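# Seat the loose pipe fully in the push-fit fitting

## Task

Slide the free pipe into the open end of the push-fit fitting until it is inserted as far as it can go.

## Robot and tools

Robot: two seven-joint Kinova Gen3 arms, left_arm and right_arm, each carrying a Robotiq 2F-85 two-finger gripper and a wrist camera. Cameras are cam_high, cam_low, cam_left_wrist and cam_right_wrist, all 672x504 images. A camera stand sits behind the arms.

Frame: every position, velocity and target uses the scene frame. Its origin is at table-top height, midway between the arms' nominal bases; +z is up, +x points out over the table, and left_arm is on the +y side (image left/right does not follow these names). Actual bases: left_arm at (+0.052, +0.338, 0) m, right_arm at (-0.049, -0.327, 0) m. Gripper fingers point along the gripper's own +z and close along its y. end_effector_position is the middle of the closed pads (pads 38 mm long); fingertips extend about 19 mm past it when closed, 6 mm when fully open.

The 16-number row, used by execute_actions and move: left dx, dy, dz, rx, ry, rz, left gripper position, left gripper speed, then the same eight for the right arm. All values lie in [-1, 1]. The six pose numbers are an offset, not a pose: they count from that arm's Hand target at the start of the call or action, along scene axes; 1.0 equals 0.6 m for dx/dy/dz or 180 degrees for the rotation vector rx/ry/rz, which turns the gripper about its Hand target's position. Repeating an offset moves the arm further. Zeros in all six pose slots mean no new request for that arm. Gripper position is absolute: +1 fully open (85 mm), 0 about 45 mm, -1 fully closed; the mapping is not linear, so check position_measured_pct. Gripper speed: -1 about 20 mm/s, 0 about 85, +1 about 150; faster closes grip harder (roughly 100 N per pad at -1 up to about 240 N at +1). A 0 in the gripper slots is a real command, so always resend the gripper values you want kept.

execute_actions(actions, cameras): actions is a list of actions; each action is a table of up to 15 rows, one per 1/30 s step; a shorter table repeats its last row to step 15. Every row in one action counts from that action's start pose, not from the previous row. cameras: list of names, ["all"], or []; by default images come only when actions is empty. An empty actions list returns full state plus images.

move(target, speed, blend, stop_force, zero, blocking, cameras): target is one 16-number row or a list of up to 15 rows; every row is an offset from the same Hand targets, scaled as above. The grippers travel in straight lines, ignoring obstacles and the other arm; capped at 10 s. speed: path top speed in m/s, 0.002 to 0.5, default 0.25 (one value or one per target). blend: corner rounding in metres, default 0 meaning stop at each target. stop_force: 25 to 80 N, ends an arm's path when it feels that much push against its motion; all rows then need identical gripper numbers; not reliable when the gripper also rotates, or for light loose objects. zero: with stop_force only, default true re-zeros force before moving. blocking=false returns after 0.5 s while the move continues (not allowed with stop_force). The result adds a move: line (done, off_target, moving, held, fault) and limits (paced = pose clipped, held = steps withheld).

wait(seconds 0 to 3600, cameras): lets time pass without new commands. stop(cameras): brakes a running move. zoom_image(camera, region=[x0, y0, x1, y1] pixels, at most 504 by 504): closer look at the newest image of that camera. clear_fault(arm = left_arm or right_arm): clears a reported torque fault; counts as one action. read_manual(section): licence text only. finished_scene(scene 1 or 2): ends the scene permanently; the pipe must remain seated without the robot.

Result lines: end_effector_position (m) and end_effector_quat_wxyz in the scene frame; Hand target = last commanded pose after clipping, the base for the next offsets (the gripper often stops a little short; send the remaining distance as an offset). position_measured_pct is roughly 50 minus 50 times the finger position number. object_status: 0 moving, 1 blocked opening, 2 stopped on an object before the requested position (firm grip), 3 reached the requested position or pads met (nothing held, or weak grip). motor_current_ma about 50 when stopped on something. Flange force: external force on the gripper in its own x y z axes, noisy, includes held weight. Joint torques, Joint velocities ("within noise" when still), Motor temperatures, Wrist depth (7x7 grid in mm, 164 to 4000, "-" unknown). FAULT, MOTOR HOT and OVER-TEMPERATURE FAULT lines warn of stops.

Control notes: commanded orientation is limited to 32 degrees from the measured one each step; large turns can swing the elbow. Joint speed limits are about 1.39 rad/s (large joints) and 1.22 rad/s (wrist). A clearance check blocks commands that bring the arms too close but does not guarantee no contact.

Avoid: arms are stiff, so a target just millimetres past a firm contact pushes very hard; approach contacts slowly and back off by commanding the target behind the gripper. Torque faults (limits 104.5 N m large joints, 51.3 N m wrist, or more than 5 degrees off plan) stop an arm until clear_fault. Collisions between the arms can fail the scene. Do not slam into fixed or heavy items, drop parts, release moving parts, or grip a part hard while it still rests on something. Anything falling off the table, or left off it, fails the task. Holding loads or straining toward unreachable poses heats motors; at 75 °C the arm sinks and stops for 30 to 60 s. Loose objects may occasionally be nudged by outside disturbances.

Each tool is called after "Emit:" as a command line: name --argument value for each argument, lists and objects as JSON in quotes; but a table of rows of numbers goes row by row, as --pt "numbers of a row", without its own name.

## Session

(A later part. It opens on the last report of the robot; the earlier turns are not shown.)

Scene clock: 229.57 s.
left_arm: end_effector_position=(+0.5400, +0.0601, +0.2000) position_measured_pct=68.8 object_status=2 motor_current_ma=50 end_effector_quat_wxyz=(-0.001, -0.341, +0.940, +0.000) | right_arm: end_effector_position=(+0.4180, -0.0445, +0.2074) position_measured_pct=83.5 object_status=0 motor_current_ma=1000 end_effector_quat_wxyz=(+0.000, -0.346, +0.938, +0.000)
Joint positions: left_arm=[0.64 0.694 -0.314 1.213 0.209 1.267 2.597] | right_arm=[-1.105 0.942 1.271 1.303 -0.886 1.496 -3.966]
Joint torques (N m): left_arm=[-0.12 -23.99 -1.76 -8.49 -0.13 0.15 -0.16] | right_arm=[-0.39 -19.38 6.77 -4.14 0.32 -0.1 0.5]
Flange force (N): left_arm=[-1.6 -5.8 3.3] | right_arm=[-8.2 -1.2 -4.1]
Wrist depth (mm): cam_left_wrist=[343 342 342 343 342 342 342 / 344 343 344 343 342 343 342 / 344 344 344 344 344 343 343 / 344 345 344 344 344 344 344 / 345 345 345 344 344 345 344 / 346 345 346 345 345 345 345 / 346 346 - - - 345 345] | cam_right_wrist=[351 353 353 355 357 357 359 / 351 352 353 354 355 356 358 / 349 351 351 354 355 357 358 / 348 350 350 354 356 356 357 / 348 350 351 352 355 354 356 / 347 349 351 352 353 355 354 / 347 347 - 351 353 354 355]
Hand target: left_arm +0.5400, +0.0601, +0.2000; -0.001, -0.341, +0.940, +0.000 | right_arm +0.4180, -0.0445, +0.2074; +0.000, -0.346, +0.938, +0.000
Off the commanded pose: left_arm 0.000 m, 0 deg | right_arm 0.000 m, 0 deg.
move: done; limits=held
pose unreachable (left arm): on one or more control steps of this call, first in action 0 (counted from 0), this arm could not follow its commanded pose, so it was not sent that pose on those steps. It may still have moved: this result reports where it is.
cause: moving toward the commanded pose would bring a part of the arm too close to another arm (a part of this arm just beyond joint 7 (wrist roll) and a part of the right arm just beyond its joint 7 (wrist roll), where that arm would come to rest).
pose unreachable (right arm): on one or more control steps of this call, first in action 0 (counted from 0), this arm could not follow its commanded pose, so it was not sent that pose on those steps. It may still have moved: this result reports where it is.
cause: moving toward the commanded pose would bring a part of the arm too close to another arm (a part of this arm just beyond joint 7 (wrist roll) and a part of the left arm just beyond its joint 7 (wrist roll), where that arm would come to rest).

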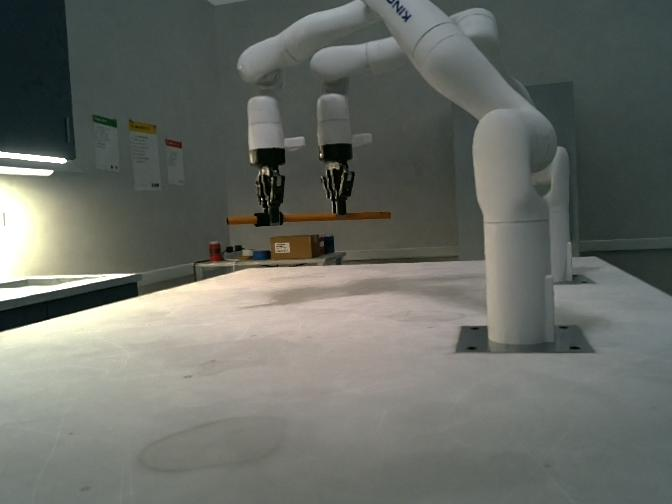

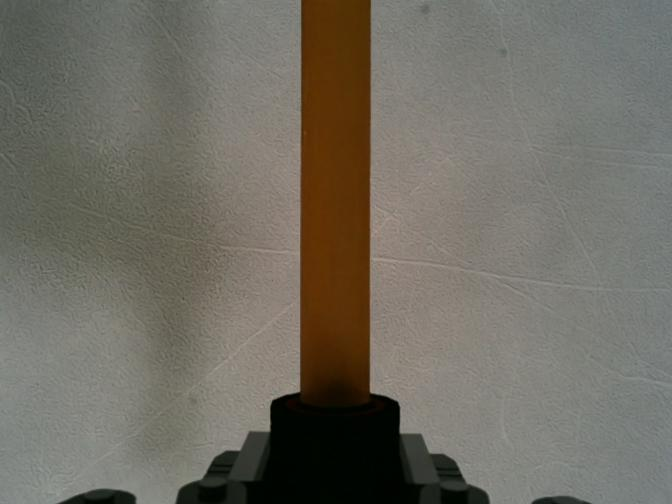

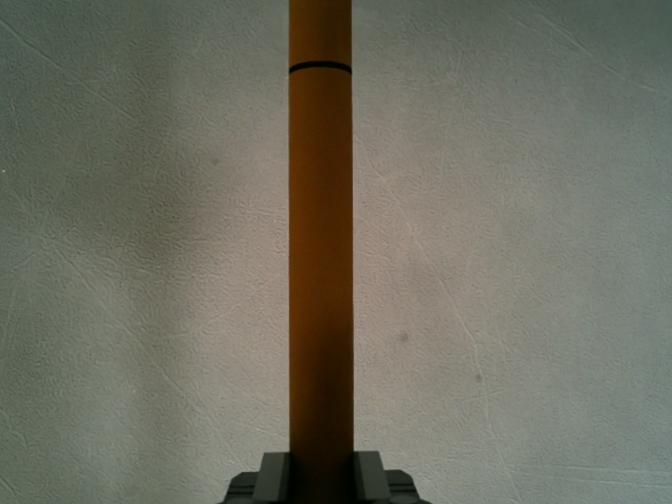

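Emit:
move --target '[0,0,0,0,0,0,-0.6,-1,0.0153,0.0129,0,0,0,0,-0.87,-1]' --speed 0.02 --stop_force 65 --cameras '["cam_low","cam_left_wrist","cam_right_wrist"]'

Emit:
zoom_image --camera "cam_left_wrist" --region '[255, 280, 415, 440]'

Scene clock: 233.57 s.
left_arm: end_effector_position=(+0.5400, +0.0601, +0.2000) position_measured_pct=68.8 object_status=2 motor_current_ma=50 end_effector_quat_wxyz=(-0.001, -0.341, +0.940, +0.000) | right_arm: end_effector_position=(+0.4272, -0.0368, +0.2073) position_measured_pct=93.5 object_status=0 motor_current_ma=0 end_effector_quat_wxyz=(+0.000, -0.346, +0.938, +0.000)
Joint positions: left_arm=[0.64 0.694 -0.314 1.213 0.209 1.267 2.597] | right_arm=[-1.083 0.959 1.26 1.251 -0.896 1.514 -3.99]
Joint torques (N m): left_arm=[-0.12 -23.81 -1.75 -8.58 -0.02 -0.02 -0.03] | right_arm=[-0.66 -20.14 6.6 -4.2 0.13 0.01 0.42]
Flange force (N): left_arm=[-1.7 -5.2 2.8] | right_arm=[-8.2 -1.8 -3.8]
Wrist depth (mm): cam_left_wrist=[343 343 342 343 343 342 342 / 343 343 343 343 343 343 343 / 344 343 344 344 343 343 343 / 344 344 344 344 344 344 343 / 345 345 345 344 344 344 344 / 345 345 345 346 345 345 345 / 346 346 - - - 346 345] | cam_right_wrist=[350 352 353 196 357 358 360 / 351 352 353 191 355 356 359 / 350 350 352 188 356 357 358 / 348 351 352 184 353 357 357 / 348 349 350 181 354 356 357 / 348 349 350 178 353 354 356 / 348 348 350 351 352 355 356]
Hand target: left_arm +0.5400, +0.0601, +0.2000; -0.001, -0.341, +0.940, +0.000 | right_arm +0.4272, -0.0368, +0.2073; +0.000, -0.346, +0.938, +0.000
Off the commanded pose: left_arm 0.000 m, 0 deg | right_arm 0.000 m, 0 deg.
move: done

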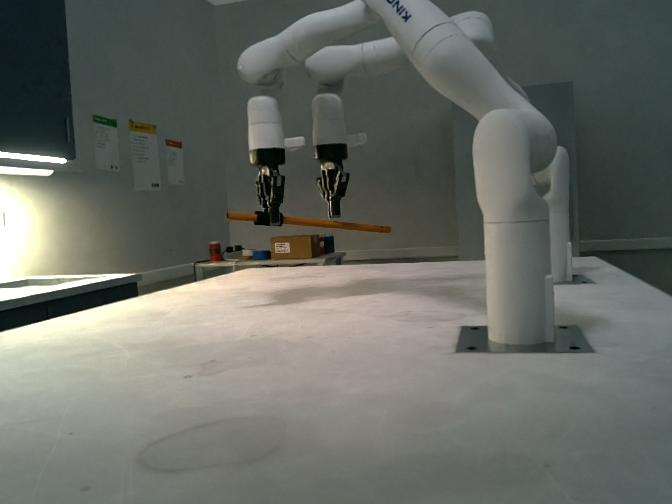

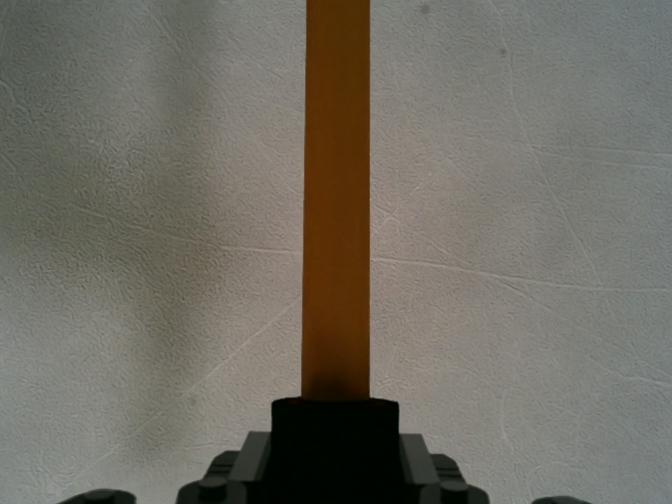

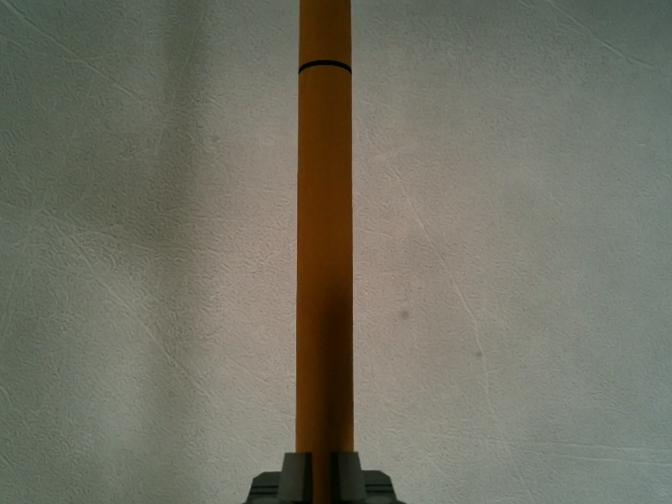

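Scaled by 3.150.

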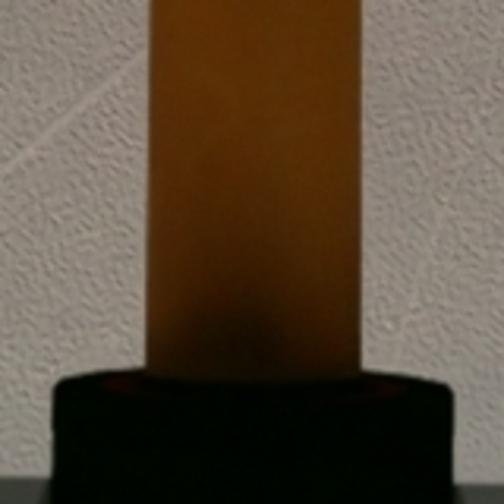

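Emit:
move --pt "0 0 0 0 0 0 -0.6 -1 0 0 0.003 0 0 0 -0.3 0" --pt "0 0 0 0 0 0 -0.6 -1 -0.0227 -0.0153 -0.0638 0.0357 -0.0426 0 -0.3 0" --pt "0 0 0 0 0 0 -0.6 -1 -0.0227 -0.0153 -0.0638 0.0357 -0.0426 0 -0.87 -0.3" --speed 0.1 --cameras '["all"]'

Emit:
zoom_image --camera "cam_low" --region '[220, 190, 350, 240]'

Scene clock: 249.67 s.
left_arm: end_effector_position=(+0.5400, +0.0601, +0.2000) position_measured_pct=68.8 object_status=2 motor_current_ma=50 end_effector_quat_wxyz=(-0.001, -0.341, +0.940, +0.000) | right_arm: end_effector_position=(+0.4136, -0.0460, +0.1691) position_measured_pct=83.1 object_status=0 motor_current_ma=1000 end_effector_quat_wxyz=(+0.082, -0.344, +0.935, +0.030)
Joint positions: left_arm=[0.64 0.694 -0.314 1.213 0.209 1.267 2.597] | right_arm=[-1.199 0.899 1.263 1.602 -1.024 1.201 -3.793]
Joint torques (N m): left_arm=[0.13 -24.17 -1.53 -9.47 0.38 -0.59 0.07] | right_arm=[-2.15 -17.63 5.84 -4.58 -0.45 0.27 0.68]
Flange force (N): left_arm=[-1.5 -3.1 3.1] | right_arm=[-7.7 -4.2 -1.6]
Wrist depth (mm): cam_left_wrist=[343 342 343 342 343 342 342 / 344 344 343 343 343 343 342 / 343 344 344 343 344 344 343 / 345 344 344 345 344 344 344 / 344 345 345 345 344 345 344 / 346 345 346 345 345 345 344 / 347 346 - - - 345 345] | cam_right_wrist=[287 289 290 291 292 294 295 / 293 294 - 296 297 298 299 / 297 299 - 300 302 304 305 / 303 304 - 307 308 309 311 / 308 309 - 312 313 315 317 / 314 315 - 317 319 320 322 / 319 319 - 322 324 325 327]
Hand target: left_arm +0.5400, +0.0601, +0.2000; -0.001, -0.341, +0.940, +0.000 | right_arm +0.4136, -0.0460, +0.1691; +0.082, -0.344, +0.935, +0.030
Off the commanded pose: left_arm 0.000 m, 0 deg | right_arm 0.000 m, 0 deg.
move: done

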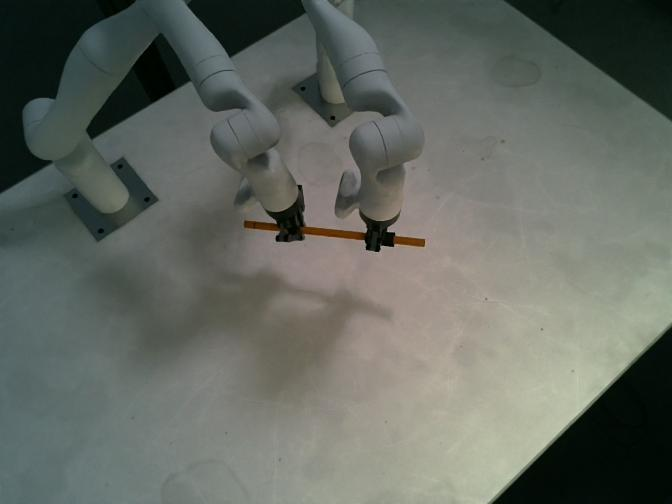

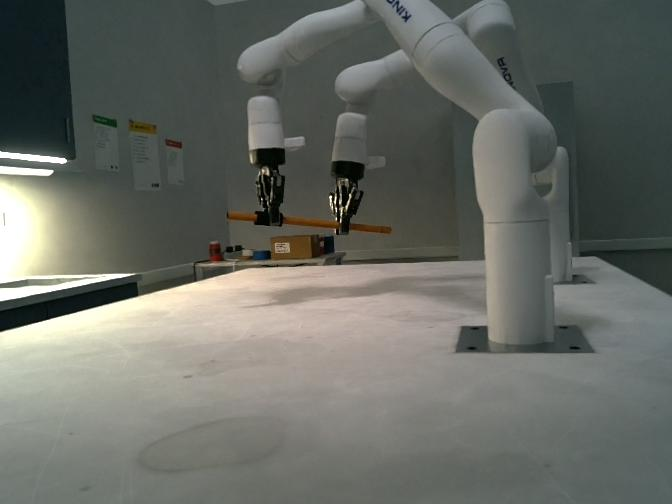

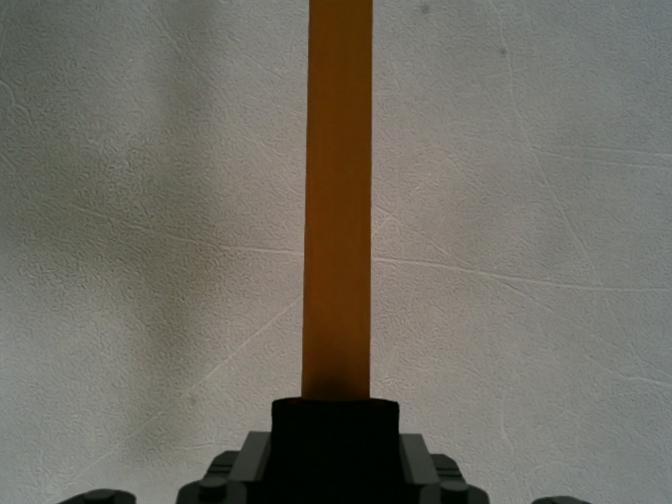

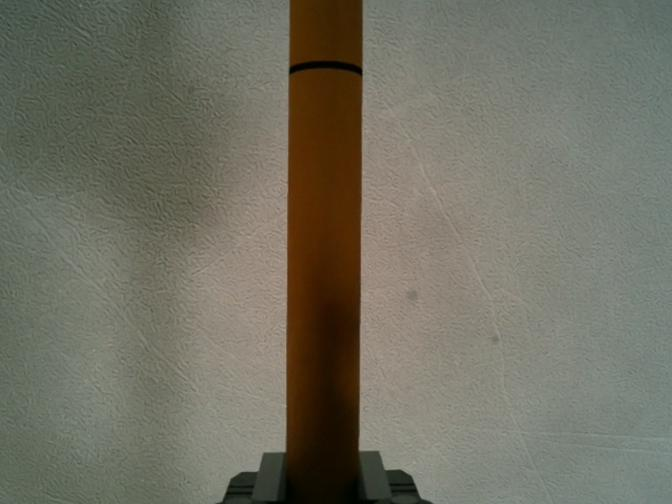

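Scaled by 3.877 from the camera's image (finer frame: 960x720).

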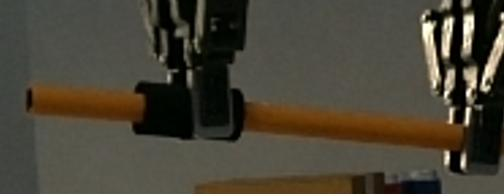

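Emit:
move --target '[0,0,0,0,0,0,-0.6,-1,0.0189,0.0158,0.0044,0,0,0,-0.87,-0.3]' --speed 0.02 --stop_force 60 --cameras '["cam_low","cam_left_wrist","cam_right_wrist"]'

Emit:
zoom_image --camera "cam_low" --region '[220, 190, 350, 240]'

Scene clock: 254.27 s.
left_arm: end_effector_position=(+0.5400, +0.0601, +0.2000) position_measured_pct=68.8 object_status=2 motor_current_ma=50 end_effector_quat_wxyz=(-0.001, -0.341, +0.940, +0.000) | right_arm: end_effector_position=(+0.4249, -0.0365, +0.1717) position_measured_pct=83.1 object_status=2 motor_current_ma=50 end_effector_quat_wxyz=(+0.082, -0.344, +0.935, +0.030)
Joint positions: left_arm=[0.64 0.694 -0.314 1.213 0.209 1.267 2.597] | right_arm=[-1.178 0.916 1.255 1.544 -1.024 1.225 -3.824]
Joint torques (N m): left_arm=[20.8 -19.48 17.9 -1.89 10.94 6.25 -0.02] | right_arm=[-4.98 -24.87 7.9 -21.8 -9.33 -8.5 0.63]
Flange force (N): left_arm=[-40.6 -2.9 -3.4] | right_arm=[34.1 -2.8 -2.7]
Wrist depth (mm): cam_left_wrist=[343 343 343 342 342 342 342 / 344 343 342 343 343 343 343 / 344 344 344 344 343 344 343 / 344 345 345 344 344 344 344 / 346 346 346 344 345 345 345 / 347 346 346 346 346 346 345 / 347 348 - - - 346 346] | cam_right_wrist=[290 291 291 294 295 296 297 / 295 296 - 298 300 300 301 / 299 301 - 302 305 305 306 / 305 306 - 308 310 310 312 / 310 311 - 313 315 316 318 / 314 316 - 319 320 321 323 / 319 321 - 322 325 327 327]
Hand target: left_arm +0.5400, +0.0601, +0.2000; -0.001, -0.341, +0.940, +0.000 | right_arm +0.4249, -0.0365, +0.1717; +0.082, -0.344, +0.935, +0.030
Off the commanded pose: left_arm 0.000 m, 0 deg | right_arm 0.000 m, 0 deg.
move: done

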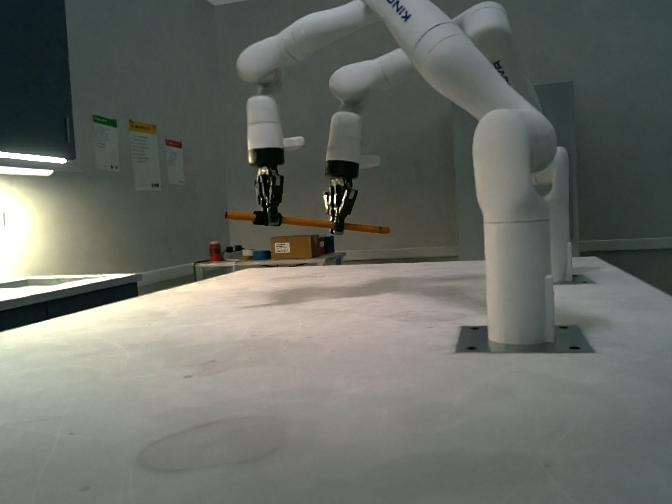

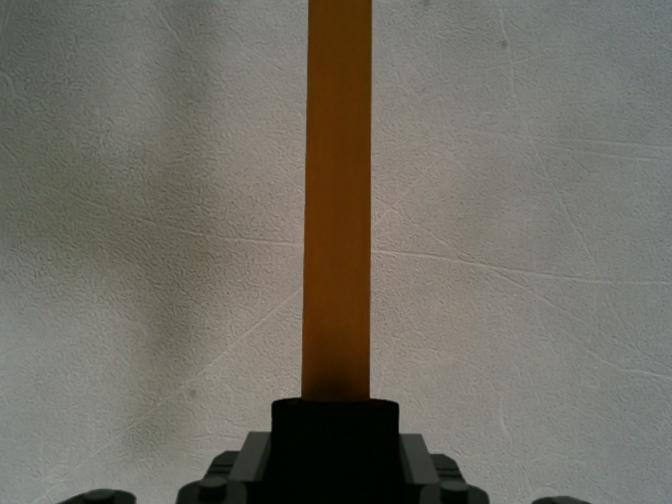

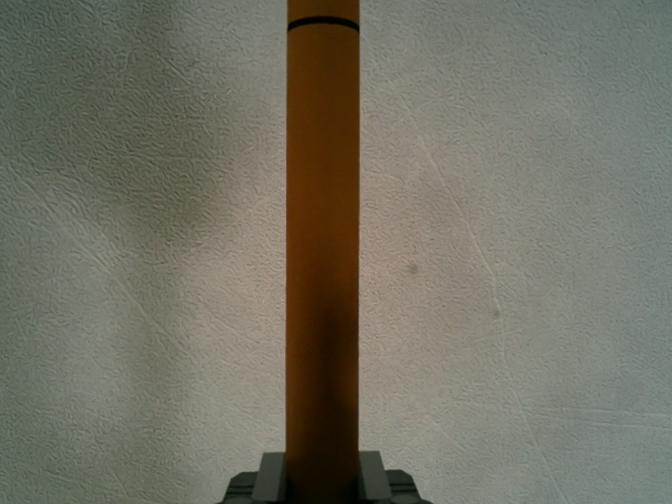

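Scaled by 3.877 from the camera's image (finer frame: 960x720).

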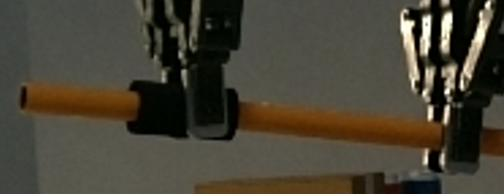

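Emit:
zoom_image --camera "cam_left_wrist" --region '[285, 370, 385, 430]'

Emit:
zoom_image --camera "cam_low" --region '[220, 200, 310, 245]'

Emit:
zoom_image --camera "cam_low" --region '[310, 200, 400, 245]'

Scaled by 5.040.

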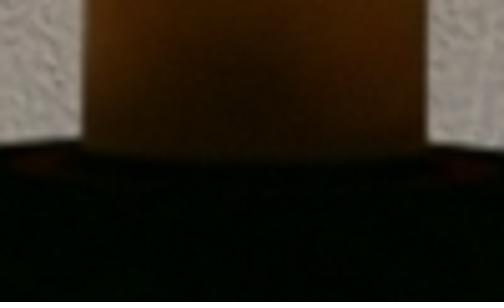

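Scaled by 5.600 from the camera's image (finer frame: 960x720).

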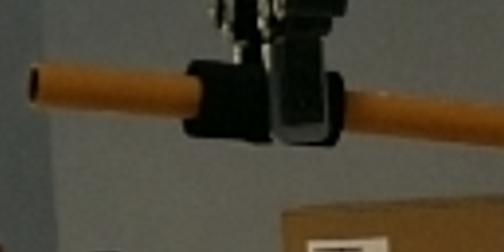

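Scaled by 5.600 from the camera's image (finer frame: 960x720).

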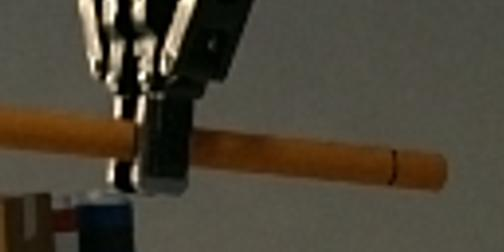

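Emit:
move --pt "0 0 0 0 0 0 -0.6 -1 0 0 0 0 0 0 -0.3 0" --pt "0 0 0 0 0 0 -0.6 -1 -0.0188 -0.0158 -0.0043 0 0 0 -0.3 0" --pt "0 0 0 0 0 0 -0.6 -1 -0.0188 -0.0158 -0.0043 0 0 0 -0.87 1" --speed 0.1 --cameras '["cam_low","cam_left_wrist","cam_right_wrist"]'

Scene clock: 301.10 s.
left_arm: end_effector_position=(+0.5400, +0.0601, +0.2000) position_measured_pct=68.8 object_status=2 motor_current_ma=50 end_effector_quat_wxyz=(-0.001, -0.341, +0.940, +0.000) | right_arm: end_effector_position=(+0.4137, -0.0460, +0.1692) position_measured_pct=84.0 object_status=2 motor_current_ma=50 end_effector_quat_wxyz=(+0.082, -0.344, +0.935, +0.030)
Joint positions: left_arm=[0.64 0.694 -0.314 1.213 0.209 1.267 2.597] | right_arm=[-1.199 0.898 1.263 1.602 -1.024 1.201 -3.793]
Joint torques (N m): left_arm=[-0.1 -24.16 -1.75 -9.36 0.14 -0.58 -0.03] | right_arm=[-1.93 -17.57 5.91 -4.42 -0.25 0.27 0.73]
Flange force (N): left_arm=[-1.2 -3.8 3.0] | right_arm=[-8.1 -3.7 -1.6]
Wrist depth (mm): cam_left_wrist=[343 342 343 342 342 343 342 / 344 343 343 343 343 342 343 / 344 343 344 343 344 343 344 / 344 345 344 344 343 344 344 / 345 345 345 345 344 344 344 / 345 345 346 345 345 345 346 / 346 345 - - - 346 345] | cam_right_wrist=[288 290 290 291 293 294 295 / 293 294 - 295 297 299 299 / 297 298 - 300 302 303 305 / 303 305 - 306 307 309 310 / 309 309 - 312 314 315 316 / 314 315 - 318 319 321 322 / 319 320 - 322 324 325 327]
Hand target: left_arm +0.5400, +0.0601, +0.2000; -0.001, -0.341, +0.940, +0.000 | right_arm +0.4137, -0.0460, +0.1691; +0.082, -0.344, +0.935, +0.030
Off the commanded pose: left_arm 0.000 m, 0 deg | right_arm 0.000 m, 0 deg.
move: done

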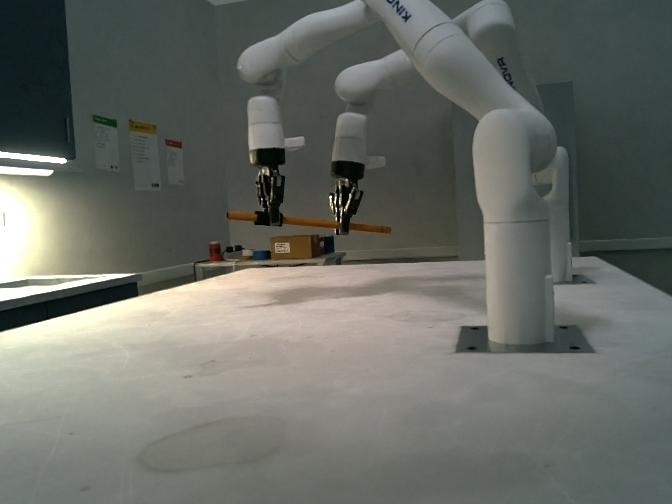

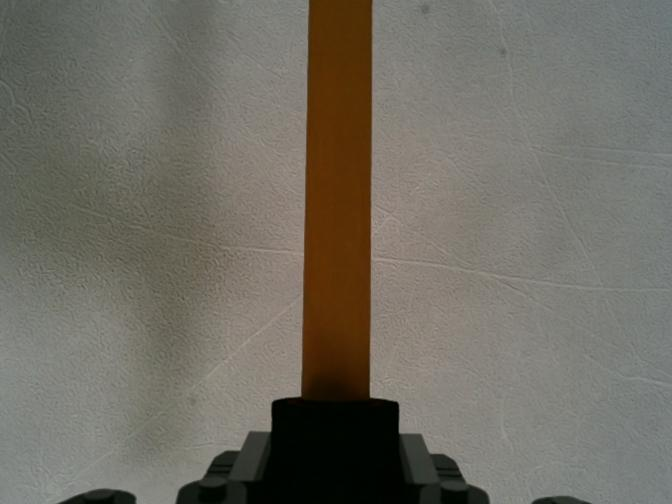

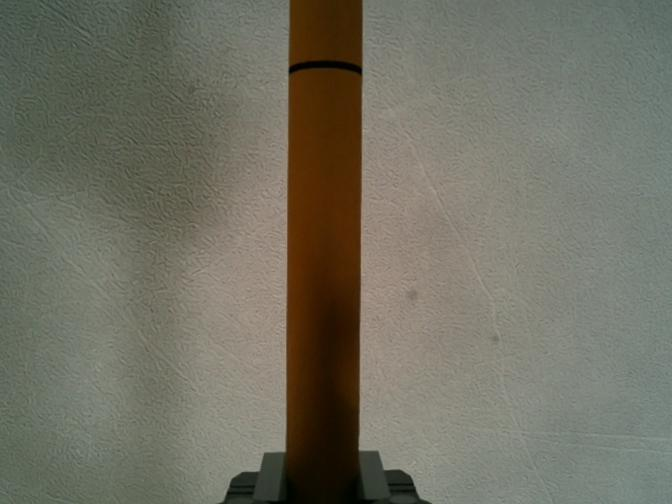

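Emit:
move --target '[0,0,0,0,0,0,-0.6,-1,0.0189,0.0158,0.0044,0,0,0,-0.87,1]' --speed 0.02 --stop_force 70 --cameras '["cam_low","cam_left_wrist","cam_right_wrist"]'

Scene clock: 308.03 s.
left_arm: end_effector_position=(+0.5400, +0.0601, +0.2000) position_measured_pct=68.8 object_status=2 motor_current_ma=50 end_effector_quat_wxyz=(-0.001, -0.341, +0.940, +0.000) | right_arm: end_effector_position=(+0.4250, -0.0365, +0.1718) position_measured_pct=84.0 object_status=2 motor_current_ma=50 end_effector_quat_wxyz=(+0.082, -0.344, +0.935, +0.030)
Joint positions: left_arm=[0.64 0.694 -0.314 1.213 0.209 1.267 2.597] | right_arm=[-1.178 0.916 1.255 1.544 -1.024 1.225 -3.825]
Joint torques (N m): left_arm=[26.7 -18.17 23.39 0.19 13.95 8.18 -0.11] | right_arm=[-5.86 -26.73 8.36 -26.76 -11.89 -10.95 0.68]
Flange force (N): left_arm=[-51.5 -2.7 -5.2] | right_arm=[46.3 -2.4 -3.1]
Wrist depth (mm): cam_left_wrist=[343 343 342 342 341 342 342 / 343 343 343 344 343 342 343 / 344 344 344 344 343 343 343 / 345 345 344 345 344 344 344 / 346 346 346 345 345 345 345 / 346 347 346 346 346 346 345 / 347 346 - - - 346 347] | cam_right_wrist=[290 291 292 293 295 296 297 / 295 296 - 298 300 301 302 / 299 301 - 302 304 305 307 / 305 305 - 308 309 310 312 / 309 311 - 314 315 316 318 / 315 316 - 319 320 321 324 / 319 320 - 322 325 326 328]
Hand target: left_arm +0.5400, +0.0601, +0.2000; -0.001, -0.341, +0.940, +0.000 | right_arm +0.4250, -0.0365, +0.1718; +0.082, -0.344, +0.935, +0.030
Off the commanded pose: left_arm 0.000 m, 0 deg | right_arm 0.000 m, 0 deg.
move: done

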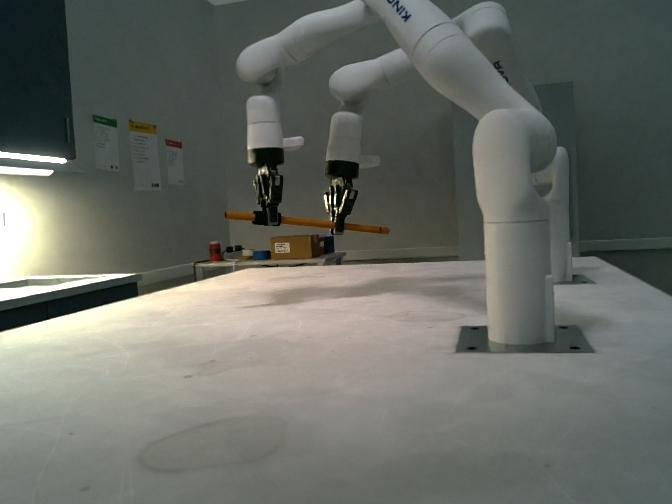

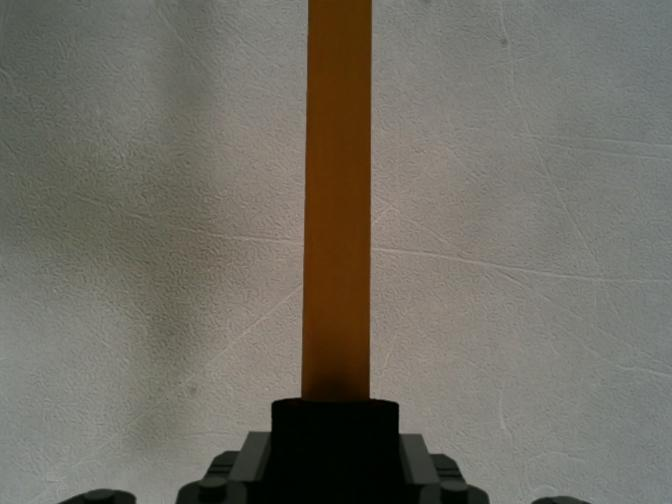

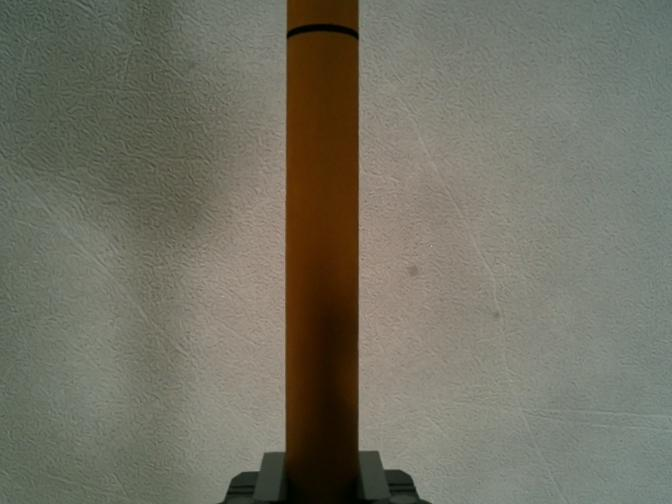

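Emit:
move --pt "0 0 0 0 0 0 -0.6 -1 -0.0085 -0.0072 -0.002 0 0 0 -0.87 1" --pt "0 0 0 0 0 0 -0.6 -1 -0.0085 -0.0072 -0.002 0 0 0 -0.2 0" --pt "0 0 0 0 0 0 -0.6 -1 -0.0352 -0.0295 0.195 0 0 0 -0.2 0" --speed '[0.04,0.1,0.15]' --cameras '["cam_low","cam_left_wrist","cam_high"]'

Emit:
zoom_image --camera "cam_low" --region '[220, 180, 400, 260]'

Scene clock: 322.57 s.
left_arm: end_effector_position=(+0.5400, +0.0601, +0.2000) position_measured_pct=68.8 object_status=2 motor_current_ma=50 end_effector_quat_wxyz=(-0.001, -0.341, +0.940, +0.000) | right_arm: end_effector_position=(+0.4039, -0.0542, +0.2888) position_measured_pct=60.2 object_status=3 motor_current_ma=0 end_effector_quat_wxyz=(+0.082, -0.344, +0.935, +0.030)
Joint positions: left_arm=[0.641 0.694 -0.314 1.213 0.209 1.267 2.597] | right_arm=[-1.23 0.755 1.388 1.421 -0.862 1.432 -3.924]
Joint torques (N m): left_arm=[-0.06 -23.87 -1.75 -8.61 0.03 0 0.02] | right_arm=[-0.7 -16.22 6.08 -5.46 -0.22 -0.4 0.43]
Motor temperatures (°C): left_arm=[41 41 33 31 41 40 43] | right_arm=[32 41 29 32 34 38 42]
Flange force (N): left_arm=[-1.8 -5.1 3.0] | right_arm=[-8.2 -2.0 -3.3]
Wrist depth (mm): cam_left_wrist=[342 343 342 343 342 342 342 / 344 343 343 342 342 342 342 / 343 343 344 343 344 343 343 / 344 344 343 344 344 343 344 / 345 345 345 345 344 344 344 / 346 345 346 345 344 345 344 / 346 346 - - - 345 345] | cam_right_wrist=[402 404 404 408 408 410 411 / 408 410 413 256 413 416 419 / 415 417 418 416 421 424 426 / 423 423 425 423 429 431 432 / 430 432 432 262 436 439 441 / 438 440 440 262 445 446 450 / 444 446 448 262 452 454 456]
Hand target: left_arm +0.5400, +0.0601, +0.2000; -0.001, -0.341, +0.940, +0.000 | right_arm +0.4039, -0.0542, +0.2888; +0.082, -0.344, +0.935, +0.030
Off the commanded pose: left_arm 0.000 m, 0 deg | right_arm 0.000 m, 0 deg.
move: done
Images, in order (width x height): cam_high 672x504, cam_low 672x504, cam_left_wrist 672x504.

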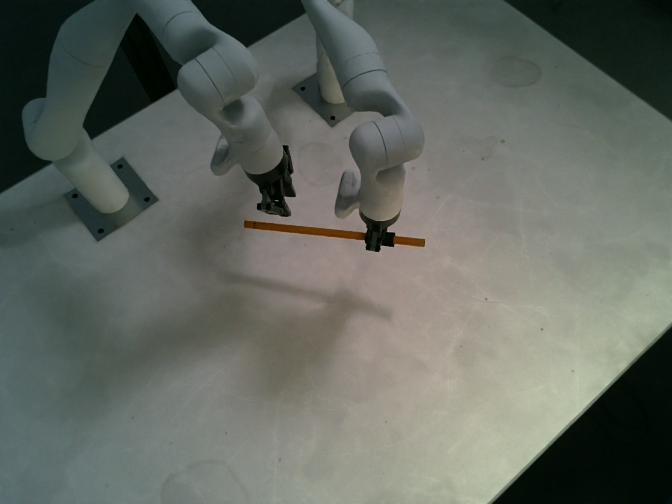

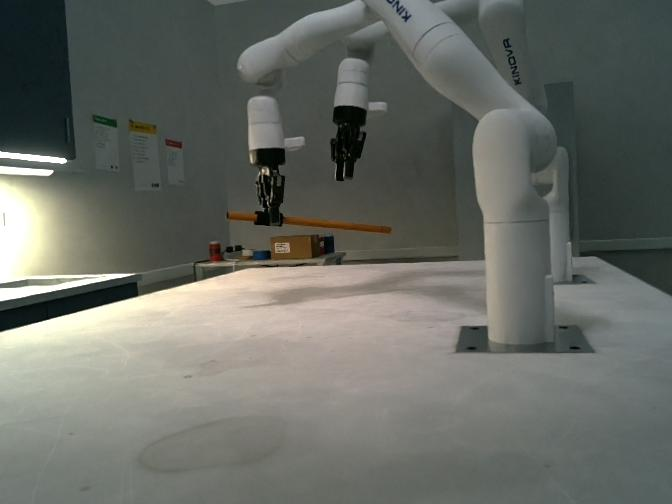

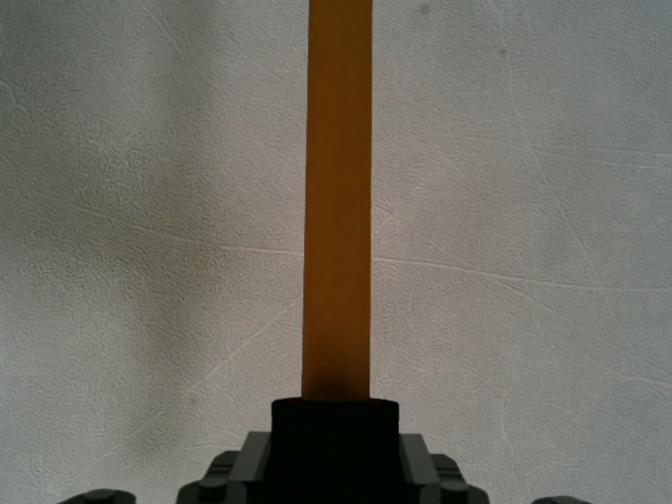

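Scaled by 2.800 from the camera's image (finer frame: 960x720).

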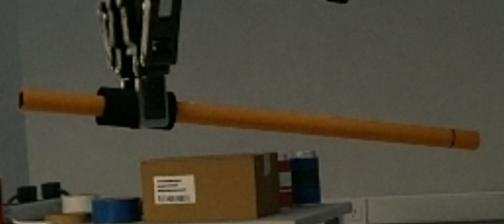

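Emit:
move --target '[0,0,-0.267,-0.0321,0.0383,0,-0.6,-1,-0.09,-0.327,0.02,0,0,0,-0.2,0]' --speed 0.15 --cameras '["cam_low","cam_left_wrist","cam_high"]'

Emit:
zoom_image --camera "cam_low" --region '[220, 220, 400, 300]'

Scene clock: 332.20 s.
left_arm: end_effector_position=(+0.5399, +0.0601, +0.0398) position_measured_pct=68.8 object_status=2 motor_current_ma=50 end_effector_quat_wxyz=(-0.074, -0.340, +0.937, -0.027) | right_arm: end_effector_position=(+0.3499, -0.2504, +0.3008) position_measured_pct=60.2 object_status=3 motor_current_ma=0 end_effector_quat_wxyz=(+0.082, -0.344, +0.935, +0.030)
Joint positions: left_arm=[0.51 0.922 -0.21 1.319 0.36 1.021 2.433] | right_arm=[-1.184 0.49 1.553 1.759 -0.661 1.324 -3.544]
Joint torques (N m): left_arm=[-0.1 -25.72 -0.95 -6.95 0.39 0.41 -0.02] | right_arm=[-0.66 -9.27 4.19 -6.57 -0.31 -0.26 0.42]
Flange force (N): left_arm=[-2.4 -4.2 4.6] | right_arm=[-6.2 -4.5 -3.0]
Wrist depth (mm): cam_left_wrist=[203 203 203 - 203 203 203 / 200 200 200 - 200 200 200 / 197 197 197 - 197 197 197 / 194 194 194 - 194 194 194 / 191 191 191 - 191 191 191 / 188 188 188 - 188 188 187 / 186 186 - - - 186 186] | cam_right_wrist=[413 414 417 420 419 421 423 / 419 423 425 426 427 427 430 / 426 429 432 431 435 438 439 / 434 437 439 438 440 443 445 / 443 445 445 447 448 451 455 / 450 454 454 456 456 458 462 / 459 461 462 464 465 469 470]
Hand target: left_arm +0.5400, +0.0601, +0.0398; -0.074, -0.340, +0.937, -0.027 | right_arm +0.3499, -0.2504, +0.3008; +0.082, -0.344, +0.935, +0.030
Off the commanded pose: left_arm 0.000 m, 0 deg | right_arm 0.000 m, 0 deg.
move: done
Images, in order (width x height): cam_high 672x504, cam_low 672x504, cam_left_wrist 672x504.

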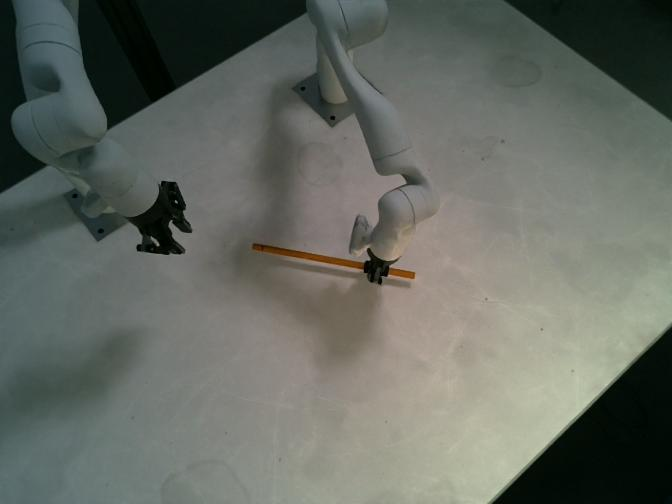

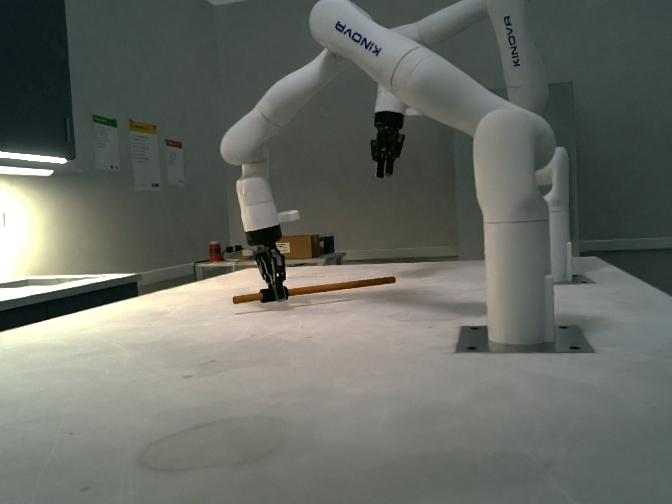

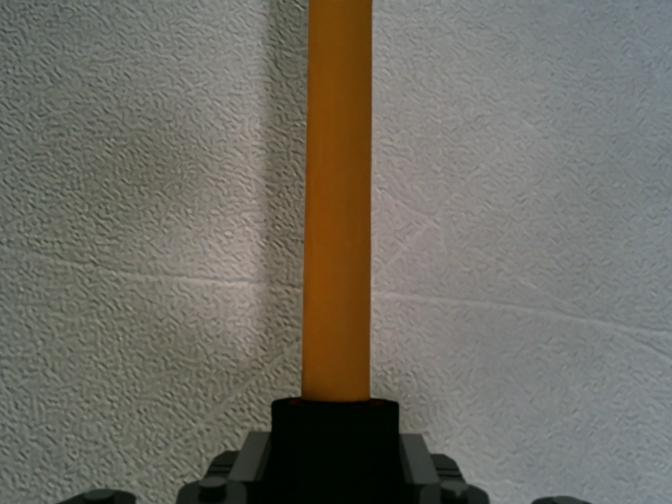

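Scaled by 2.800 from the camera's image (finer frame: 960x720).

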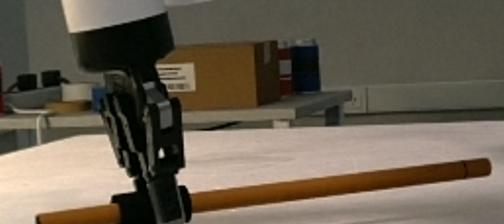

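Emit:
zoom_image --camera "cam_left_wrist" --region '[285, 360, 385, 430]'

Emit:
move --target '[0,0,-0.034,0,0,0,-0.6,-1,0,0,0,0,0,0,-0.2,0]' --speed 0.02 --stop_force 25 --cameras '["cam_low","cam_left_wrist"]'

Emit:
zoom_image --camera "cam_low" --region '[220, 240, 400, 320]'

Scaled by 5.040.

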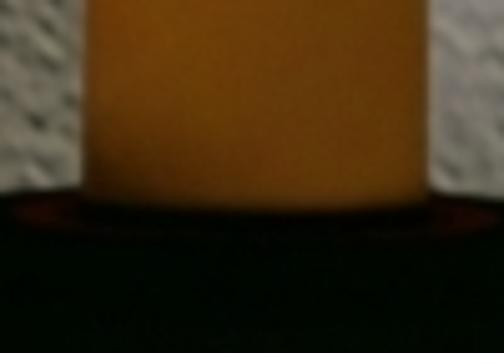

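Scene clock: 337.63 s.
left_arm: end_effector_position=(+0.5402, +0.0600, +0.0199) position_measured_pct=68.8 object_status=2 motor_current_ma=50 end_effector_quat_wxyz=(-0.074, -0.340, +0.937, -0.027) | right_arm: end_effector_position=(+0.3499, -0.2504, +0.3008) position_measured_pct=60.2 object_status=3 motor_current_ma=0 end_effector_quat_wxyz=(+0.082, -0.344, +0.935, +0.030)
Joint positions: left_arm=[0.507 0.952 -0.204 1.328 0.369 0.982 2.422] | right_arm=[-1.184 0.49 1.553 1.759 -0.661 1.324 -3.544]
Joint torques (N m): left_arm=[0.15 -8.79 -0.41 -3.37 0.15 -2.44 -0.04] | right_arm=[-0.71 -9.29 4.18 -6.61 -0.31 -0.23 0.42]
Flange force (N): left_arm=[5.8 4.8 -27.6] | right_arm=[-6.2 -4.6 -2.8]
Wrist depth (mm): cam_left_wrist=[183 183 183 - 183 183 183 / 181 180 180 - 180 180 180 / 178 178 178 - 177 177 177 / 175 175 175 - 174 174 174 / 172 172 172 - 172 172 172 / 170 170 170 - 169 169 169 / 168 168 - - - 168 168] | cam_right_wrist=[412 415 415 418 419 423 422 / 420 423 424 427 427 428 431 / 427 429 429 432 434 436 439 / 434 436 438 440 440 443 443 / 442 445 446 446 449 451 454 / 450 452 455 458 457 458 463 / 457 460 460 463 467 467 469]
Hand target: left_arm +0.5402, +0.0600, +0.0199; -0.074, -0.340, +0.937, -0.027 (not the last commanded pose) | right_arm +0.3499, -0.2504, +0.3008; +0.082, -0.344, +0.935, +0.030
Off the commanded pose: left_arm 0.001 m, 0 deg | right_arm 0.000 m, 0 deg.
move: contact (left_arm)

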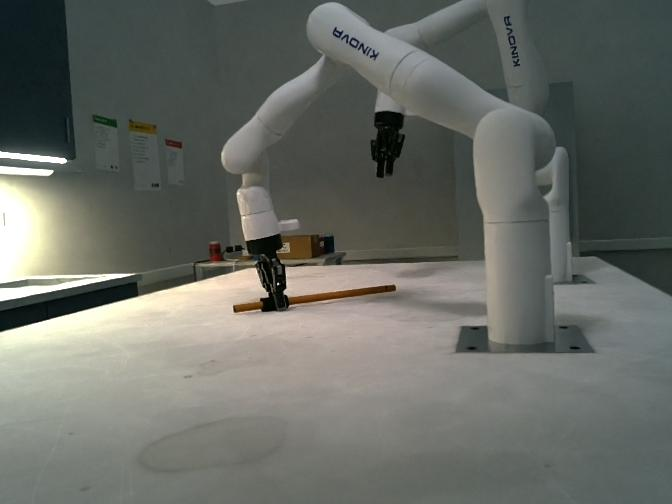

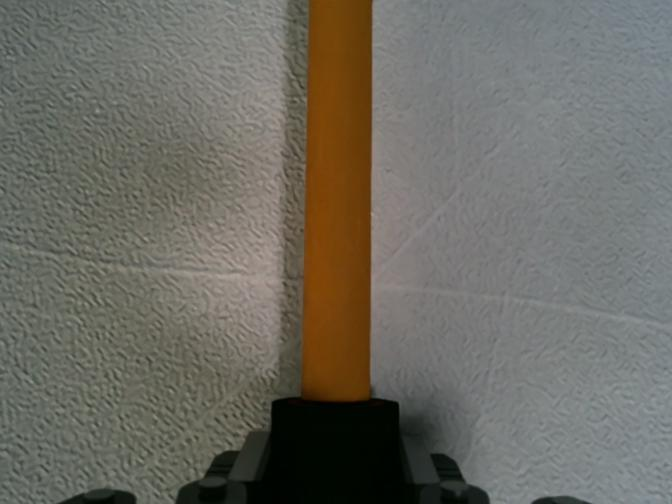

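Scaled by 2.800 from the camera's image (finer frame: 960x720).

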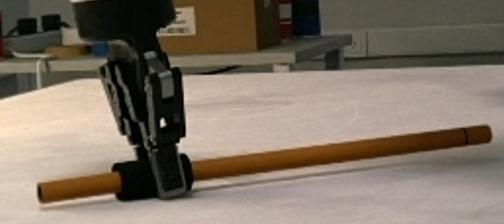

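Emit:
move --pt "0 0 0.002 0 0 0 -0.6 -1 0 0 0 0 0 0 -0.2 0" --pt "0 0 0.002 0 0 0 0 -0.6 0 0 0 0 0 0 -0.2 0" --pt "0.0239 0.02 0.2 0 0 0 0 -0.6 0 0 0 0 0 0 -0.2 0" --speed '[0.02,0.05,0.12]' --cameras '["all"]'

Emit:
zoom_image --camera "cam_low" --region '[220, 240, 400, 320]'

Emit:
zoom_image --camera "cam_high" --region '[240, 220, 440, 300]'

Scene clock: 344.97 s.
left_arm: end_effector_position=(+0.5545, +0.0720, +0.1400) position_measured_pct=49.8 object_status=3 motor_current_ma=0 end_effector_quat_wxyz=(-0.074, -0.340, +0.937, -0.027) | right_arm: end_effector_position=(+0.3499, -0.2504, +0.3008) position_measured_pct=60.2 object_status=3 motor_current_ma=0 end_effector_quat_wxyz=(+0.082, -0.344, +0.935, +0.030)
Joint positions: left_arm=[0.486 0.81 -0.232 1.191 0.317 1.256 2.468] | right_arm=[-1.184 0.49 1.553 1.759 -0.661 1.324 -3.544]
Joint torques (N m): left_arm=[-0.08 -24.3 -1.08 -7.62 0.25 0.2 0.02] | right_arm=[-0.65 -9.25 4.16 -6.58 -0.31 -0.25 0.43]
Flange force (N): left_arm=[-2.6 -5.0 1.4] | right_arm=[-6.1 -4.3 -3.0]
Wrist depth (mm): cam_left_wrist=[309 309 309 308 309 308 308 / 305 304 304 303 304 304 304 / 300 300 299 299 299 299 299 / 295 295 295 294 295 295 294 / 290 290 290 274 290 290 289 / 286 286 286 266 285 286 286 / 283 284 282 257 282 282 282] | cam_right_wrist=[413 415 416 418 419 422 424 / 420 421 422 427 427 430 429 / 427 432 432 433 435 436 439 / 436 437 438 441 440 444 446 / 442 445 446 447 449 452 451 / 451 452 454 456 458 460 462 / 456 459 461 463 465 467 470]
Hand target: left_arm +0.5545, +0.0719, +0.1399; -0.074, -0.340, +0.937, -0.027 | right_arm +0.3499, -0.2504, +0.3008; +0.082, -0.344, +0.935, +0.030
Off the commanded pose: left_arm 0.000 m, 0 deg | right_arm 0.000 m, 0 deg.
move: done

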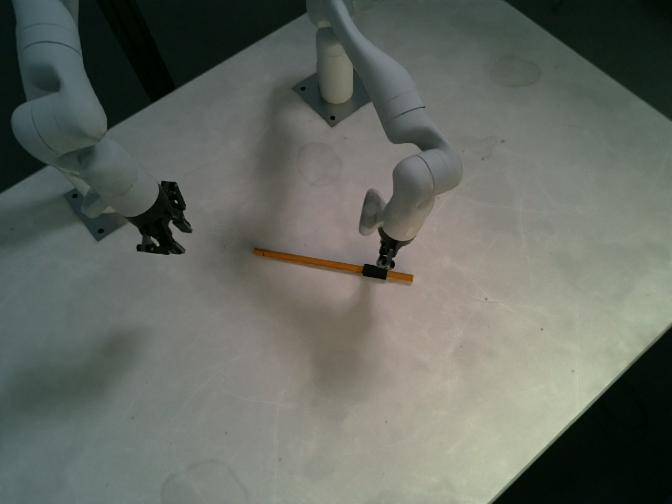

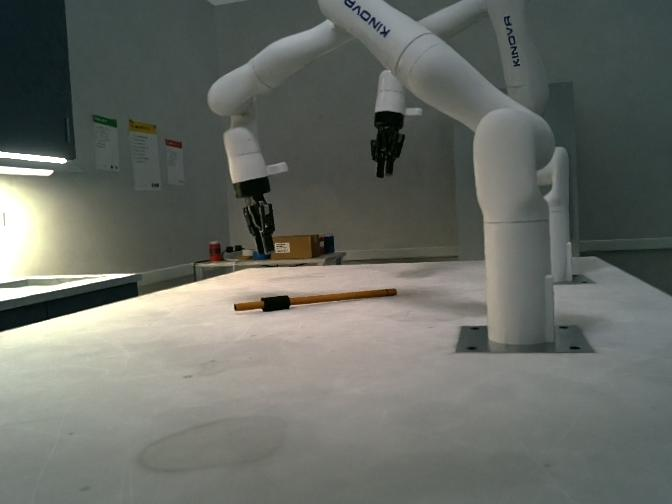

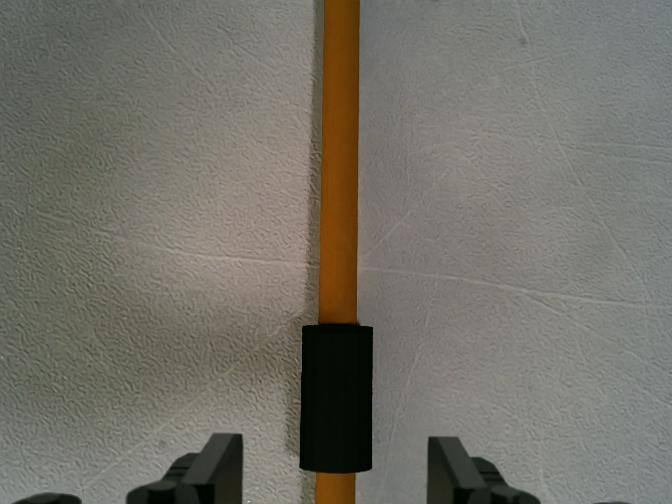

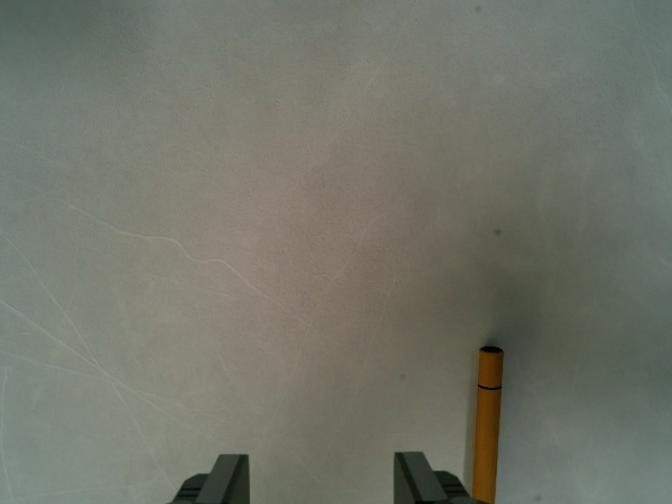

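Scaled by 2.800 from the camera's image (finer frame: 960x720).

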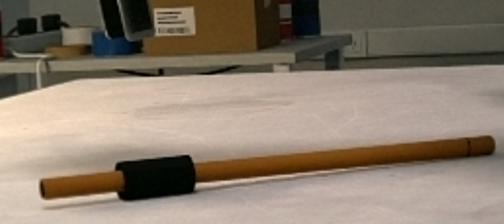

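Scaled by 2.520 from the camera's image (finer frame: 960x720).

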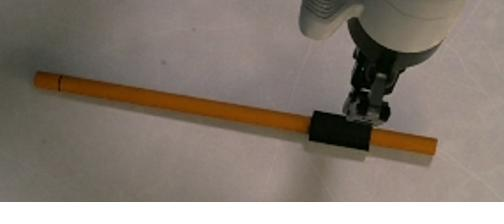

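Emit:
finished_scene --scene 1

The scene is finished: the task was done.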